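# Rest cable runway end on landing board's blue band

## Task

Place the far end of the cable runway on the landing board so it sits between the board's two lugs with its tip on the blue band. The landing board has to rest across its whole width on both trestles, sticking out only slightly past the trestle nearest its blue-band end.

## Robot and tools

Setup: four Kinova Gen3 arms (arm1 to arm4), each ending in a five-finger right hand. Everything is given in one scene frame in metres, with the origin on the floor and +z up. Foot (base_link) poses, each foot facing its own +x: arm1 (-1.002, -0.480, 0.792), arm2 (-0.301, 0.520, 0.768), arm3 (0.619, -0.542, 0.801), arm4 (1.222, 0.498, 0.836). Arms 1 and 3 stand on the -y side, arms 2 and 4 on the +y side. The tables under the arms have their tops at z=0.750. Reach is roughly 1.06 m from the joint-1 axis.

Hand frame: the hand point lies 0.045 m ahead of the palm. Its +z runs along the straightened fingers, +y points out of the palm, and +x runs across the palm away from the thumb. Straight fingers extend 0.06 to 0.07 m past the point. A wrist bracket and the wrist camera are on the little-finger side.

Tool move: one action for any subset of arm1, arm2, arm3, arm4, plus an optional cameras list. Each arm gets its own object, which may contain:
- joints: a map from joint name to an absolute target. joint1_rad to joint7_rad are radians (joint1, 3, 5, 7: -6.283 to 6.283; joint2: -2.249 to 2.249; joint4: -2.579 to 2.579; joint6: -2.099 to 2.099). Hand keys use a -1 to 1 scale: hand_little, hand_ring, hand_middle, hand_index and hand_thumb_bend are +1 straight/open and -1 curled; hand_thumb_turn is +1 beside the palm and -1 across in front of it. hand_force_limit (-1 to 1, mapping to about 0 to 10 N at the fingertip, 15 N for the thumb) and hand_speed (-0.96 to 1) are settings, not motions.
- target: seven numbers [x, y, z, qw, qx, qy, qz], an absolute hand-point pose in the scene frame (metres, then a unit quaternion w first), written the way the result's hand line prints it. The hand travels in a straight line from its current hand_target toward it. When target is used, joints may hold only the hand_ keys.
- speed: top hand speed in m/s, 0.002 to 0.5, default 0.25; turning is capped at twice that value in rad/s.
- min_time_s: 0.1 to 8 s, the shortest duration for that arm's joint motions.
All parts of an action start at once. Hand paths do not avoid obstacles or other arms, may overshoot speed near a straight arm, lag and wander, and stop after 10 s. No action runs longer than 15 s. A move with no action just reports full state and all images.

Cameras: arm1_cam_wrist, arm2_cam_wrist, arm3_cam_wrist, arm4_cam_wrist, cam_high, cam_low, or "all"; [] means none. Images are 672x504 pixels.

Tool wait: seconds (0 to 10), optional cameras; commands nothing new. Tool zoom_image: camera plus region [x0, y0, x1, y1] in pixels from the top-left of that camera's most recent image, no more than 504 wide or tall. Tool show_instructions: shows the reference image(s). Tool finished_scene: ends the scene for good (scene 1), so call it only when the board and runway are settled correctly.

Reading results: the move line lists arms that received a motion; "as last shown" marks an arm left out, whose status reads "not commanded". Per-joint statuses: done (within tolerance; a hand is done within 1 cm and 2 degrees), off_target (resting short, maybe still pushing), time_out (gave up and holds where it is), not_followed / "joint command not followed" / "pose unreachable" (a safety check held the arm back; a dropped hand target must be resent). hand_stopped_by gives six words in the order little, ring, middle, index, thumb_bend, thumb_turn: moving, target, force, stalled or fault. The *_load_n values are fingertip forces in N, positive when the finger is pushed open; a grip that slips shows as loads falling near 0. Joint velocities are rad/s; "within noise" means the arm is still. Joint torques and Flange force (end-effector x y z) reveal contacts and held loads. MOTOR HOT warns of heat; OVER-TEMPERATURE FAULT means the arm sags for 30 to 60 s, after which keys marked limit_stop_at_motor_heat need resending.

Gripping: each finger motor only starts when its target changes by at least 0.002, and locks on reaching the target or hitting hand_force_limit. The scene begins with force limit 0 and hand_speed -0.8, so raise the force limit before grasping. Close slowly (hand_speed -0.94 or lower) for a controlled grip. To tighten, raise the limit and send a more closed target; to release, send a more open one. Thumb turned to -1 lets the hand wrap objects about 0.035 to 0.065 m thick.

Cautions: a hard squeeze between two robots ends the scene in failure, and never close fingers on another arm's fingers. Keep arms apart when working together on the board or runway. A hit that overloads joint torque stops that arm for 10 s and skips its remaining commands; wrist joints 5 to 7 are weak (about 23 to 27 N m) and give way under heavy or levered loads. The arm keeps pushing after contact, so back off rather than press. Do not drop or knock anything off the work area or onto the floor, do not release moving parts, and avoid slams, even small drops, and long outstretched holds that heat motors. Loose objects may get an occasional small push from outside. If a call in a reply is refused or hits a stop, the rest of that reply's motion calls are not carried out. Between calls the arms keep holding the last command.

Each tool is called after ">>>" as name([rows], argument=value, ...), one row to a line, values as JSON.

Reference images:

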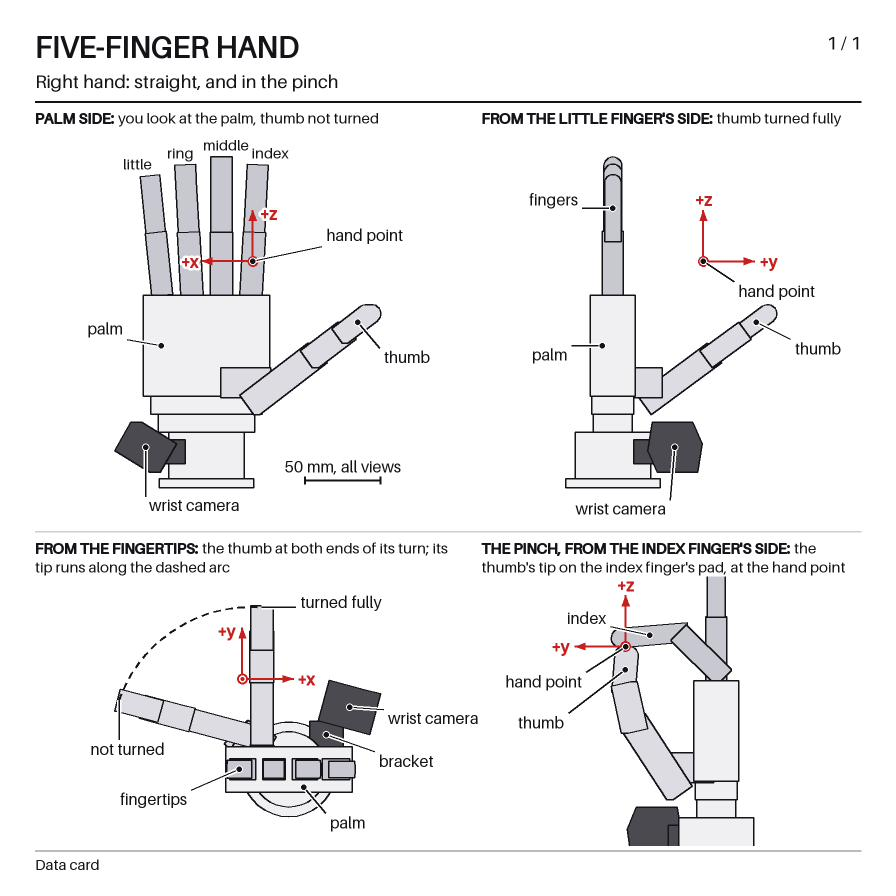

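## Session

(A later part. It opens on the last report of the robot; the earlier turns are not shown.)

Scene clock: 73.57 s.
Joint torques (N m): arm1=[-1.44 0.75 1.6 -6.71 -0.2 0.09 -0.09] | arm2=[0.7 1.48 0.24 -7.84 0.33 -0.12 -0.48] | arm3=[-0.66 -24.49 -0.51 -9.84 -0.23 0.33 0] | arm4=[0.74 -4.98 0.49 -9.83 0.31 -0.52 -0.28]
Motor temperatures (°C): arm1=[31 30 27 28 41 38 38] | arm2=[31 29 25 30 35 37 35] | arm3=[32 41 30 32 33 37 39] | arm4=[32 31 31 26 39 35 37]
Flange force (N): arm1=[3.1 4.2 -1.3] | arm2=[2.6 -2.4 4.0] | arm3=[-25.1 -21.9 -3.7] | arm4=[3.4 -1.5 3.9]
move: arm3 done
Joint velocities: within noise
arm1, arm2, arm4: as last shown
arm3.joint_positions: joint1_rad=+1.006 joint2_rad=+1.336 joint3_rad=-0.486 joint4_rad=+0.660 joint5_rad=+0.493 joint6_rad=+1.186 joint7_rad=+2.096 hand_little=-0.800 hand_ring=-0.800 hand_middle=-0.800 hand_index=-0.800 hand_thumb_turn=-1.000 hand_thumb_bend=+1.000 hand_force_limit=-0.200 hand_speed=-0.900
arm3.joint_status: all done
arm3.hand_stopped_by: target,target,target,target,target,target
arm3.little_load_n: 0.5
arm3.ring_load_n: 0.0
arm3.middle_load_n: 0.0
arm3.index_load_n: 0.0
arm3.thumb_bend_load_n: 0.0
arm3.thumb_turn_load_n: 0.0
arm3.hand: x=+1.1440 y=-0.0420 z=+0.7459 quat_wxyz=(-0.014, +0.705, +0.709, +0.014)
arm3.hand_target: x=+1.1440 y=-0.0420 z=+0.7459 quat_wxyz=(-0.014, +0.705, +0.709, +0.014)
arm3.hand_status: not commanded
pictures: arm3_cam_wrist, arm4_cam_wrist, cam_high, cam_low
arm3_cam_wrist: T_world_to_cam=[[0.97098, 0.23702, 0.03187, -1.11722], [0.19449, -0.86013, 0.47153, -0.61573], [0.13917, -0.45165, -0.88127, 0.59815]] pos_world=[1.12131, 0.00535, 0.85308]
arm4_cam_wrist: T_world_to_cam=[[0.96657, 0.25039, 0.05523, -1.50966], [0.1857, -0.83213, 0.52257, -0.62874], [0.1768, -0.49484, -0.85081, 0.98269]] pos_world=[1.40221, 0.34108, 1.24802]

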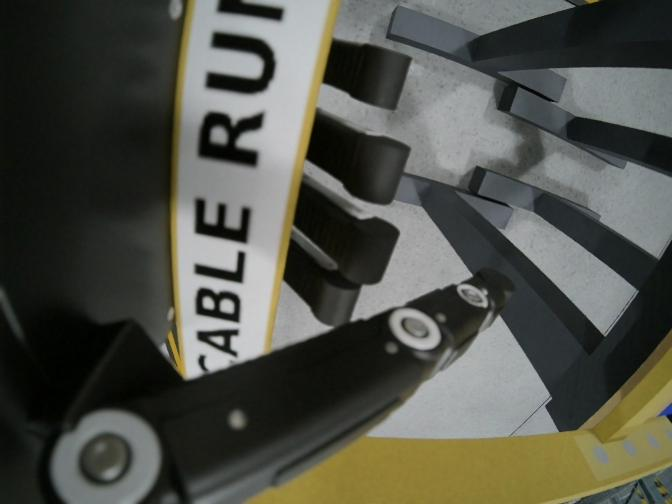

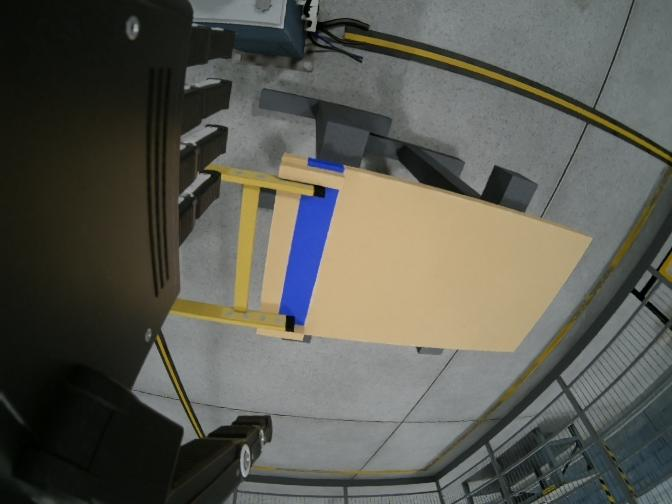

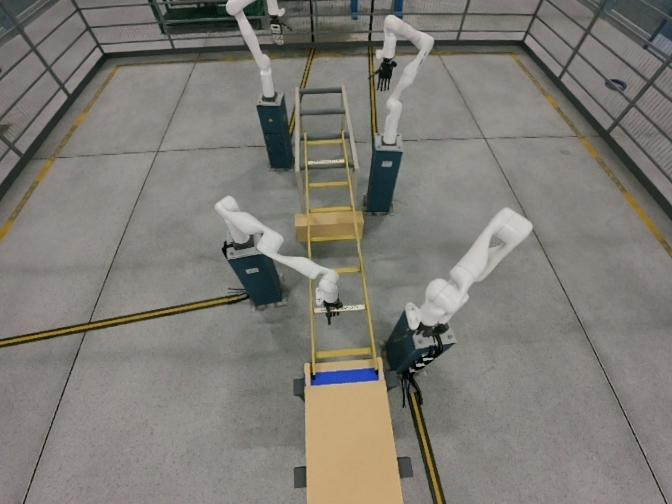

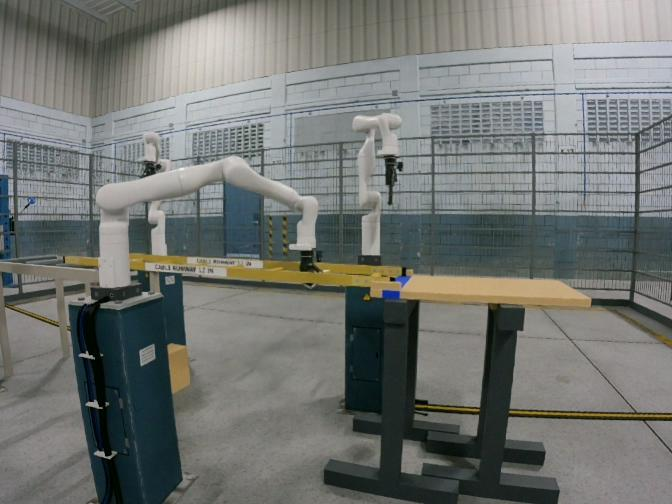

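>>> move(arm3={"joints": {"hand_little": 1, "hand_ring": 1, "hand_middle": 1, "hand_index": 1, "hand_speed": -0.5}})

>>> move(arm3={"target": [1.138, -0.042, 0.7459, -0.0142, 0.7045, 0.7092, 0.0141], "speed": 0.03}, cameras=["arm3_cam_wrist"])

Scene clock: 75.50 s.
Joint torques (N m): arm1=[-1.58 0.76 1.6 -6.8 -0.14 0.12 -0.1] | arm2=[0.7 1.5 0.21 -7.87 0.31 -0.15 -0.51] | arm3=[-0.73 -24.5 -0.56 -9.83 -0.27 0.33 0.02] | arm4=[0.7 -4.97 0.41 -9.83 0.31 -0.52 -0.29]
Motor temperatures (°C): arm1=[31 30 27 28 41 38 38] | arm2=[31 29 25 30 35 37 35] | arm3=[32 41 30 32 33 37 39] | arm4=[32 31 31 26 39 35 37]
Flange force (N): arm1=[3.2 4.2 -0.8] | arm2=[2.6 -2.7 4.1] | arm3=[-25.2 -21.9 -3.7] | arm4=[3.2 -1.7 3.9]
move: arm3 done
Joint velocities: within noise
arm1.joint_positions: joint1_rad=-0.047 joint2_rad=-0.363 joint3_rad=-0.061 joint4_rad=+1.518 joint5_rad=-0.039 joint6_rad=+1.949 joint7_rad=-1.788 hand_little=+1.000 hand_ring=+1.000 hand_middle=+1.000 hand_index=+1.000 hand_thumb_turn=+1.000 hand_thumb_bend=+1.000 hand_force_limit=+0.000 hand_speed=-0.800
arm1.joint_status: not commanded
arm1.hand_stopped_by: target,target,target,target,target,target
arm1.little_load_n: 0.0
arm1.ring_load_n: 0.0
arm1.middle_load_n: 0.0
arm1.index_load_n: 0.0
arm1.thumb_bend_load_n: 0.0
arm1.thumb_turn_load_n: 0.0
arm1.hand: x=-1.0346 y=-0.2815 z=+1.2756 quat_wxyz=(-0.004, +0.609, -0.793, -0.015)
arm1.hand_target: x=-1.0346 y=-0.2815 z=+1.2756 quat_wxyz=(-0.004, +0.609, -0.793, -0.015)
arm1.hand_status: not commanded
arm2.joint_positions: joint1_rad=-0.495 joint2_rad=-0.404 joint3_rad=-0.111 joint4_rad=+1.478 joint5_rad=-0.037 joint6_rad=+2.015 joint7_rad=-2.120 hand_little=+1.000 hand_ring=+1.000 hand_middle=+1.000 hand_index=+1.000 hand_thumb_turn=+1.000 hand_thumb_bend=+1.000 hand_force_limit=+0.000 hand_speed=-0.800
arm2.joint_status: not commanded
arm2.hand_stopped_by: target,target,target,target,target,target
arm2.little_load_n: 0.0
arm2.ring_load_n: 0.0
arm2.middle_load_n: 0.0
arm2.index_load_n: 0.0
arm2.thumb_bend_load_n: 0.0
arm2.thumb_turn_load_n: 0.0
arm2.hand: x=-0.1969 y=+0.3685 z=+1.2711 quat_wxyz=(-0.026, -0.727, -0.686, +0.005)
arm2.hand_target: x=-0.1969 y=+0.3685 z=+1.2711 quat_wxyz=(-0.026, -0.727, -0.686, +0.005)
arm2.hand_status: not commanded
arm3.joint_positions: joint1_rad=+1.006 joint2_rad=+1.336 joint3_rad=-0.486 joint4_rad=+0.660 joint5_rad=+0.493 joint6_rad=+1.186 joint7_rad=+2.096 hand_little=+1.000 hand_ring=+1.000 hand_middle=+1.000 hand_index=+1.000 hand_thumb_turn=-1.000 hand_thumb_bend=+1.000 hand_force_limit=-0.200 hand_speed=-0.500
arm3.joint_status: all done
arm3.hand_stopped_by: target,target,target,target,target,target
arm3.little_load_n: 0.0
arm3.ring_load_n: 0.0
arm3.middle_load_n: 0.0
arm3.index_load_n: 0.0
arm3.thumb_bend_load_n: 0.0
arm3.thumb_turn_load_n: 0.0
arm3.hand: x=+1.1440 y=-0.0420 z=+0.7459 quat_wxyz=(-0.014, +0.705, +0.709, +0.014)
arm3.hand_target: x=+1.1440 y=-0.0420 z=+0.7459 quat_wxyz=(-0.014, +0.705, +0.709, +0.014)
arm3.hand_status: not commanded
arm4: as last shown
pictures: none

Scene clock: 76.47 s.
Joint torques (N m): arm1=[-1.49 0.79 1.55 -6.69 -0.21 0.12 -0.11] | arm2=[0.67 1.42 0.26 -7.92 0.32 -0.12 -0.52] | arm3=[-0.85 -24.4 -0.69 -9.75 -0.29 0.34 0.02] | arm4=[0.67 -4.98 0.44 -9.93 0.31 -0.55 -0.3]
Motor temperatures (°C): arm1=[31 30 27 28 41 38 38] | arm2=[31 29 25 30 35 37 35] | arm3=[32 41 30 32 33 37 39] | arm4=[32 31 31 26 39 35 37]
Flange force (N): arm1=[3.1 4.0 -1.2] | arm2=[2.6 -2.4 4.3] | arm3=[-24.2 -20.5 -3.5] | arm4=[3.4 -1.8 4.1]
move: arm3 done
Joint velocities: within noise
arm1, arm2, arm4: as last shown
arm3.joint_positions: joint1_rad=+1.006 joint2_rad=+1.324 joint3_rad=-0.485 joint4_rad=+0.693 joint5_rad=+0.495 joint6_rad=+1.169 joint7_rad=+2.081 hand_little=+1.000 hand_ring=+1.000 hand_middle=+1.000 hand_index=+1.000 hand_thumb_turn=-1.000 hand_thumb_bend=+1.000 hand_force_limit=-0.200 hand_speed=-0.500
arm3.joint_status: not commanded
arm3.hand_stopped_by: target,target,target,target,target,target
arm3.little_load_n: 0.0
arm3.ring_load_n: 0.0
arm3.middle_load_n: 0.0
arm3.index_load_n: 0.0
arm3.thumb_bend_load_n: 0.0
arm3.thumb_turn_load_n: 0.0
arm3.hand: x=+1.1380 y=-0.0420 z=+0.7459 quat_wxyz=(-0.014, +0.705, +0.709, +0.014)
arm3.hand_target: x=+1.1380 y=-0.0420 z=+0.7459 quat_wxyz=(-0.014, +0.705, +0.709, +0.014)
arm3.hand_status: done (0.000 m and 0.0 deg from the pose sent, 0.006 m and 0.0 deg at the start)
arm3_cam_wrist: T_world_to_cam=[[0.97098, 0.23701, 0.03185, -1.11136], [0.19447, -0.86007, 0.47165, -0.61473], [0.13918, -0.45177, -0.88121, 0.59889]] pos_world=[1.11531, 0.00525, 0.85308]

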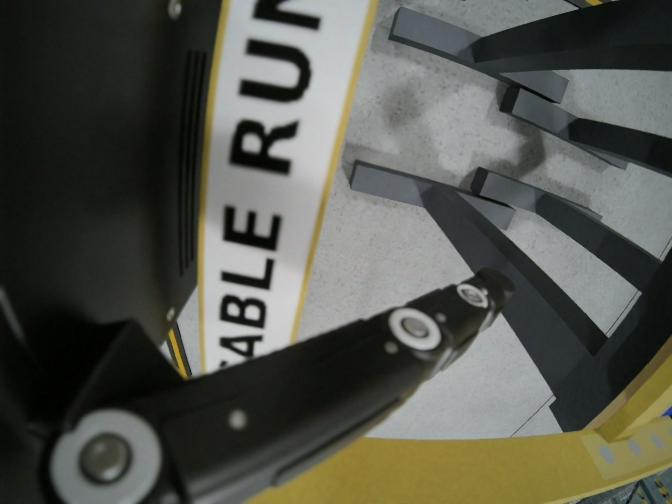

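>>> move(arm3={"target": [1.125, -0.05, 0.86, -0.0142, 0.7045, 0.7092, 0.0141], "speed": 0.08})

>>> move(arm3={"target": [0.95, -0.2, 1.05, 0, 0.7071, 0.7071, 0], "speed": 0.2}, cameras=["all"])

>>> zoom_image(camera="cam_low", region=[300, 230, 450, 330])

>>> zoom_image(camera="cam_high", region=[290, 340, 390, 420])

>>> zoom_image(camera="arm4_cam_wrist", region=[170, 120, 400, 360])

>>> zoom_image(camera="cam_low", region=[350, 250, 620, 504])

Scene clock: 78.57 s.
Joint torques (N m): arm1=[-1.52 0.74 1.6 -6.76 -0.15 0.11 -0.09] | arm2=[0.71 1.52 0.25 -7.91 0.31 -0.13 -0.5] | arm3=[-0.84 -23.52 -0.84 -10.19 -0.27 0.29 0.01] | arm4=[0.74 -4.97 0.48 -9.87 0.31 -0.53 -0.29]
Motor temperatures (°C): arm1=[31 30 27 28 41 38 38] | arm2=[31 29 25 30 35 37 35] | arm3=[32 41 30 32 33 37 39] | arm4=[32 31 31 26 39 35 37]
Flange force (N): arm1=[3.1 4.3 -1.0] | arm2=[2.7 -2.6 4.3] | arm3=[-23.0 -18.9 1.5] | arm4=[3.4 -1.6 4.0]
move: arm3 done
Joint velocities: within noise
arm1, arm2, arm4: as last shown
arm3.joint_positions: joint1_rad=+1.016 joint2_rad=+1.136 joint3_rad=-0.508 joint4_rad=+0.753 joint5_rad=+0.461 joint6_rad=+1.300 joint7_rad=+2.065 hand_little=+1.000 hand_ring=+1.000 hand_middle=+1.000 hand_index=+1.000 hand_thumb_turn=-1.000 hand_thumb_bend=+1.000 hand_force_limit=-0.200 hand_speed=-0.500
arm3.joint_status: not commanded
arm3.hand_stopped_by: target,target,target,target,target,target
arm3.little_load_n: 0.0
arm3.ring_load_n: 0.0
arm3.middle_load_n: 0.0
arm3.index_load_n: 0.0
arm3.thumb_bend_load_n: 0.0
arm3.thumb_turn_load_n: 0.0
arm3.hand: x=+1.1250 y=-0.0500 z=+0.8600 quat_wxyz=(-0.014, +0.705, +0.709, +0.014)
arm3.hand_target: x=+1.1250 y=-0.0500 z=+0.8600 quat_wxyz=(-0.014, +0.705, +0.709, +0.014)
arm3.hand_status: done (0.000 m and 0.0 deg from the pose sent, 0.115 m and 0.0 deg at the start)
pictures: none

Scene clock: 80.63 s.
Joint torques (N m): arm1=[-1.46 0.78 1.62 -6.74 -0.2 0.12 -0.15] | arm2=[0.7 1.52 0.22 -7.89 0.33 -0.14 -0.5] | arm3=[-0.71 -13.91 -0.66 -10.57 -0.24 0.39 0.01] | arm4=[0.71 -4.97 0.44 -9.84 0.34 -0.52 -0.31]
Motor temperatures (°C): arm1=[31 30 27 28 41 38 38] | arm2=[31 29 25 30 35 37 35] | arm3=[32 41 30 32 33 37 39] | arm4=[32 31 31 26 39 35 37]
Flange force (N): arm1=[3.1 4.1 -1.0] | arm2=[2.7 -2.6 4.2] | arm3=[-12.3 -7.7 6.7] | arm4=[3.3 -1.7 4.0]
move: arm3 done
Joint velocities: within noise
arm1, arm2, arm4: as last shown
arm3.joint_positions: joint1_rad=+1.161 joint2_rad=+0.457 joint3_rad=-0.633 joint4_rad=+1.488 joint5_rad=+0.284 joint6_rad=+1.290 joint7_rad=+1.886 hand_little=+1.000 hand_ring=+1.000 hand_middle=+1.000 hand_index=+1.000 hand_thumb_turn=-1.000 hand_thumb_bend=+1.000 hand_force_limit=-0.200 hand_speed=-0.500
arm3.joint_status: not commanded
arm3.hand_stopped_by: target,target,target,target,target,target
arm3.little_load_n: 0.0
arm3.ring_load_n: 0.0
arm3.middle_load_n: 0.0
arm3.index_load_n: 0.0
arm3.thumb_bend_load_n: 0.0
arm3.thumb_turn_load_n: 0.0
arm3.hand: x=+0.9500 y=-0.2000 z=+1.0500 quat_wxyz=(+0.000, +0.707, +0.707, +0.000)
arm3.hand_target: x=+0.9500 y=-0.2000 z=+1.0500 quat_wxyz=(+0.000, +0.707, +0.707, +0.000)
arm3.hand_status: done (0.000 m and 0.0 deg from the pose sent, 0.299 m and 2.3 deg at the start)
pictures: arm1_cam_wrist, arm2_cam_wrist, arm3_cam_wrist, arm4_cam_wrist, cam_high, cam_low
arm3_cam_wrist: T_world_to_cam=[[0.97254, 0.23165, 0.02263, -0.8939], [0.18874, -0.84181, 0.5057, -0.88411], [0.1362, -0.48754, -0.86241, 0.79763]] pos_world=[0.92758, -0.14831, 1.15521]
arm4_cam_wrist: T_world_to_cam=[[0.96657, 0.25039, 0.05523, -1.50966], [0.1857, -0.83213, 0.52257, -0.62874], [0.1768, -0.49484, -0.85081, 0.98269]] pos_world=[1.40221, 0.34108, 1.24802]

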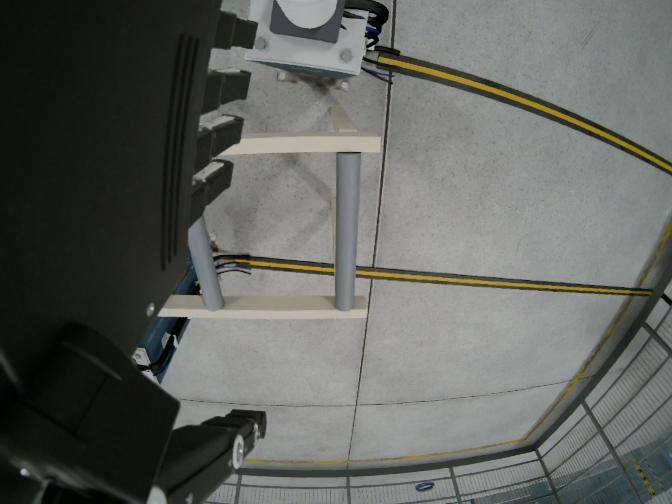

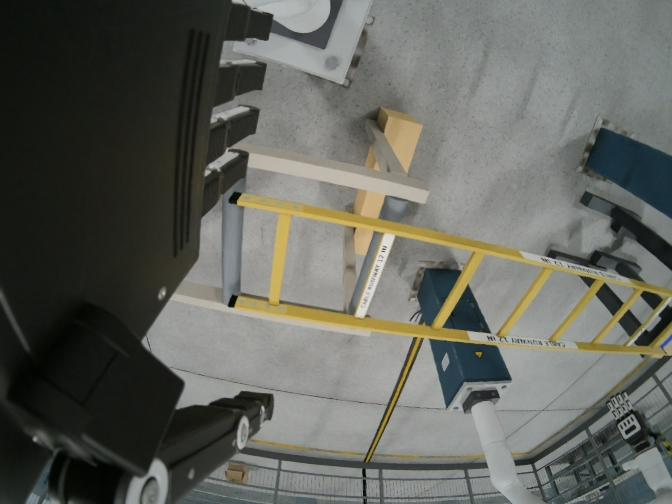

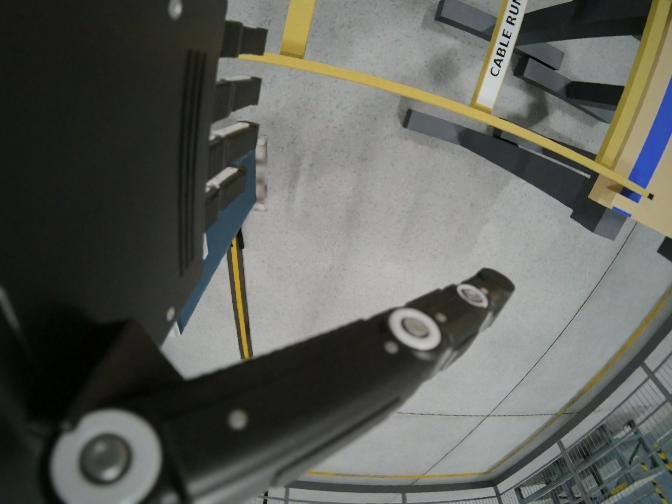

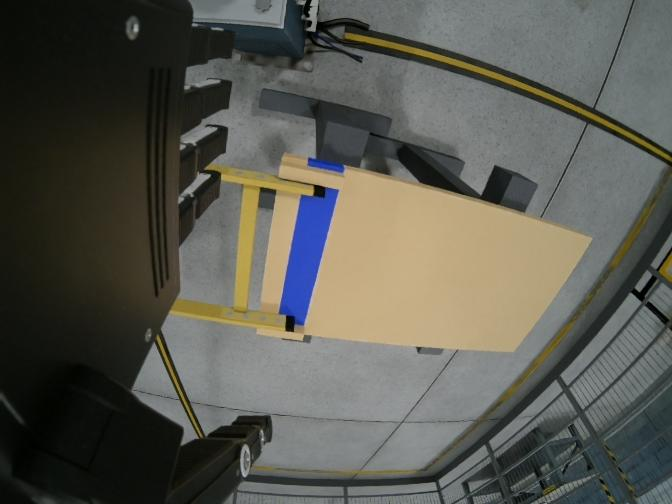

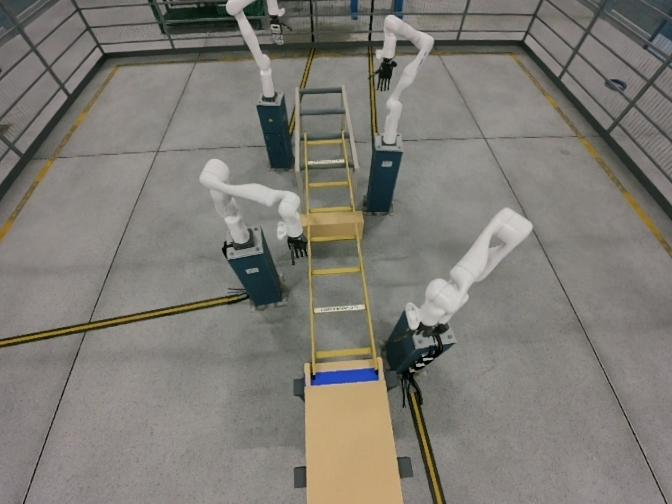

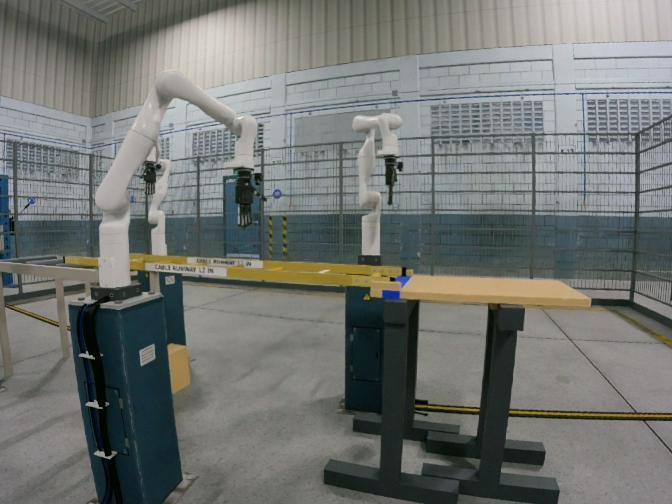

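Scaled by 3.360.

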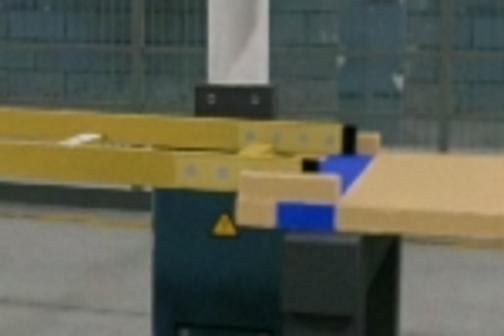

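Scaled by 5.040.

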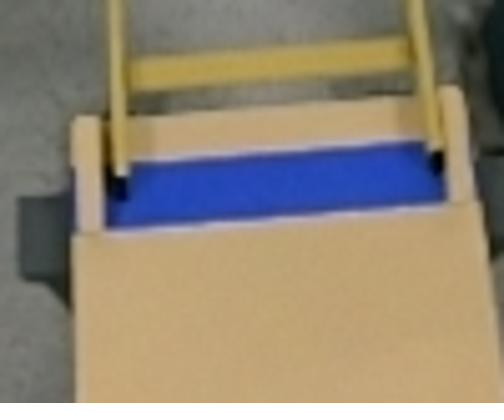

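Scaled by 2.100 from the camera's image (finer frame: 960x720).

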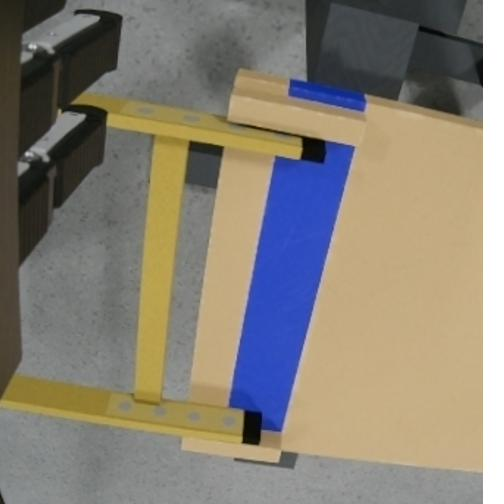

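Scaled by 1.867.

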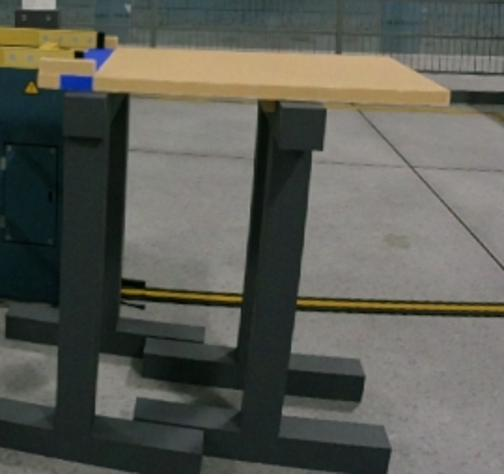

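>>> wait(seconds=1, cameras=["cam_high", "cam_low"])

>>> zoom_image(camera="cam_low", region=[350, 250, 450, 330])

Scene clock: 81.87 s.
Joint torques (N m): arm1=[-1.48 0.76 1.61 -6.73 -0.16 0.08 -0.06] | arm2=[0.72 1.49 0.25 -7.93 0.32 -0.16 -0.5] | arm3=[-0.72 -13.87 -0.71 -10.58 -0.22 0.39 0.01] | arm4=[0.7 -5 0.47 -9.87 0.32 -0.52 -0.29]
Motor temperatures (°C): arm1=[31 30 27 28 41 38 38] | arm2=[31 29 25 30 35 37 35] | arm3=[32 41 30 32 33 37 39] | arm4=[32 31 31 26 39 35 37]
Flange force (N): arm1=[3.2 4.4 -1.2] | arm2=[2.7 -2.6 4.2] | arm3=[-12.4 -7.8 6.7] | arm4=[3.3 -1.6 4.1]
Joint velocities: within noise
arm1.joint_positions: joint1_rad=-0.047 joint2_rad=-0.363 joint3_rad=-0.061 joint4_rad=+1.518 joint5_rad=-0.039 joint6_rad=+1.949 joint7_rad=-1.788 hand_little=+1.000 hand_ring=+1.000 hand_middle=+1.000 hand_index=+1.000 hand_thumb_turn=+1.000 hand_thumb_bend=+1.000 hand_force_limit=+0.000 hand_speed=-0.800
arm1.joint_status: not commanded
arm1.hand_stopped_by: target,target,target,target,target,target
arm1.little_load_n: 0.0
arm1.ring_load_n: 0.0
arm1.middle_load_n: 0.0
arm1.index_load_n: 0.0
arm1.thumb_bend_load_n: 0.0
arm1.thumb_turn_load_n: 0.0
arm1.hand: x=-1.0346 y=-0.2815 z=+1.2756 quat_wxyz=(-0.004, +0.609, -0.793, -0.015)
arm1.hand_target: x=-1.0346 y=-0.2815 z=+1.2756 quat_wxyz=(-0.004, +0.609, -0.793, -0.015)
arm1.hand_status: not commanded
arm2.joint_positions: joint1_rad=-0.495 joint2_rad=-0.404 joint3_rad=-0.111 joint4_rad=+1.478 joint5_rad=-0.037 joint6_rad=+2.015 joint7_rad=-2.120 hand_little=+1.000 hand_ring=+1.000 hand_middle=+1.000 hand_index=+1.000 hand_thumb_turn=+1.000 hand_thumb_bend=+1.000 hand_force_limit=+0.000 hand_speed=-0.800
arm2.joint_status: not commanded
arm2.hand_stopped_by: target,target,target,target,target,target
arm2.little_load_n: 0.0
arm2.ring_load_n: 0.0
arm2.middle_load_n: 0.0
arm2.index_load_n: 0.0
arm2.thumb_bend_load_n: 0.0
arm2.thumb_turn_load_n: 0.0
arm2.hand: x=-0.1969 y=+0.3685 z=+1.2711 quat_wxyz=(-0.026, -0.727, -0.686, +0.005)
arm2.hand_target: x=-0.1969 y=+0.3685 z=+1.2711 quat_wxyz=(-0.026, -0.727, -0.686, +0.005)
arm2.hand_status: not commanded
arm3.joint_positions: joint1_rad=+1.161 joint2_rad=+0.457 joint3_rad=-0.633 joint4_rad=+1.488 joint5_rad=+0.284 joint6_rad=+1.290 joint7_rad=+1.886 hand_little=+1.000 hand_ring=+1.000 hand_middle=+1.000 hand_index=+1.000 hand_thumb_turn=-1.000 hand_thumb_bend=+1.000 hand_force_limit=-0.200 hand_speed=-0.500
arm3.joint_status: not commanded
arm3.hand_stopped_by: target,target,target,target,target,target
arm3.little_load_n: 0.0
arm3.ring_load_n: 0.0
arm3.middle_load_n: 0.0
arm3.index_load_n: 0.0
arm3.thumb_bend_load_n: 0.0
arm3.thumb_turn_load_n: 0.0
arm3.hand: x=+0.9500 y=-0.2000 z=+1.0500 quat_wxyz=(+0.000, +0.707, +0.707, +0.000)
arm3.hand_target: x=+0.9500 y=-0.2000 z=+1.0500 quat_wxyz=(+0.000, +0.707, +0.707, +0.000)
arm3.hand_status: done (0.000 m and 0.0 deg from the pose sent, 0.299 m and 2.3 deg at the start)
arm4.joint_positions: joint1_rad=-0.409 joint2_rad=-0.150 joint3_rad=-0.149 joint4_rad=+1.941 joint5_rad=-0.028 joint6_rad=+1.365 joint7_rad=-2.256 hand_little=+1.000 hand_ring=+1.000 hand_middle=+1.000 hand_index=+1.000 hand_thumb_turn=+1.000 hand_thumb_bend=+1.000 hand_force_limit=+0.000 hand_speed=-0.800
arm4.joint_status: not commanded
arm4.hand_stopped_by: target,target,target,target,target,target
arm4.little_load_n: 0.0
arm4.ring_load_n: 0.0
arm4.middle_load_n: 0.0
arm4.index_load_n: 0.0
arm4.thumb_bend_load_n: 0.0
arm4.thumb_turn_load_n: 0.0
arm4.hand: x=+1.4200 y=+0.2800 z=+1.1500 quat_wxyz=(+0.000, -0.707, -0.707, +0.000)
arm4.hand_target: x=+1.4200 y=+0.2800 z=+1.1500 quat_wxyz=(+0.000, -0.707, -0.707, +0.000)
arm4.hand_status: not commanded
wait: 1.00 s; at rest by 0.03 s

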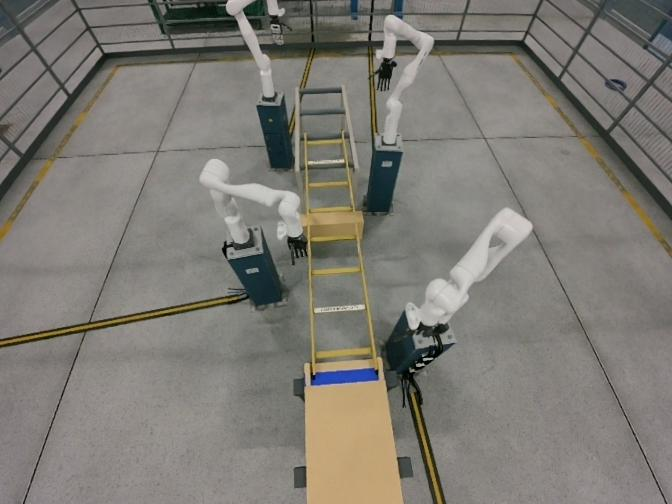

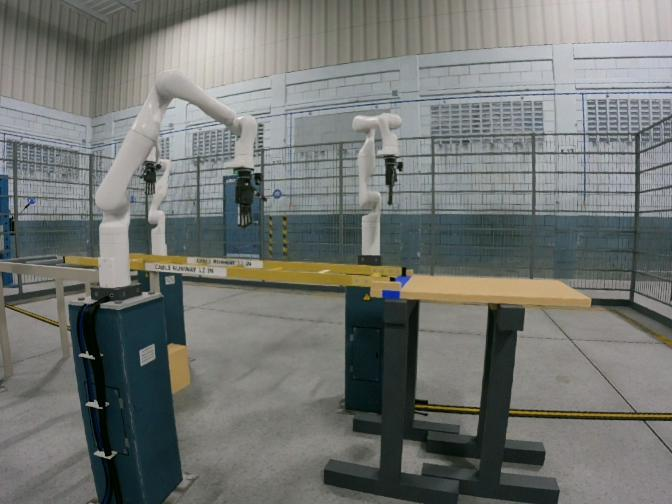

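Scaled by 5.040.

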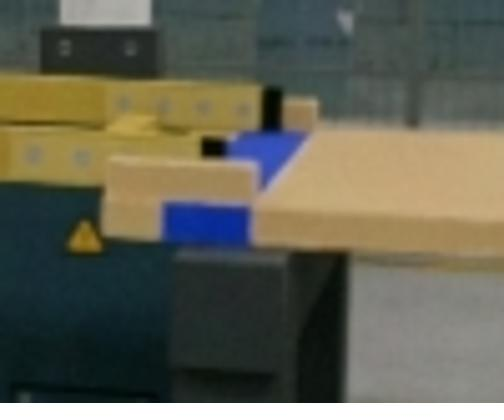

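>>> finished_scene()

The scene is finished: the task was done.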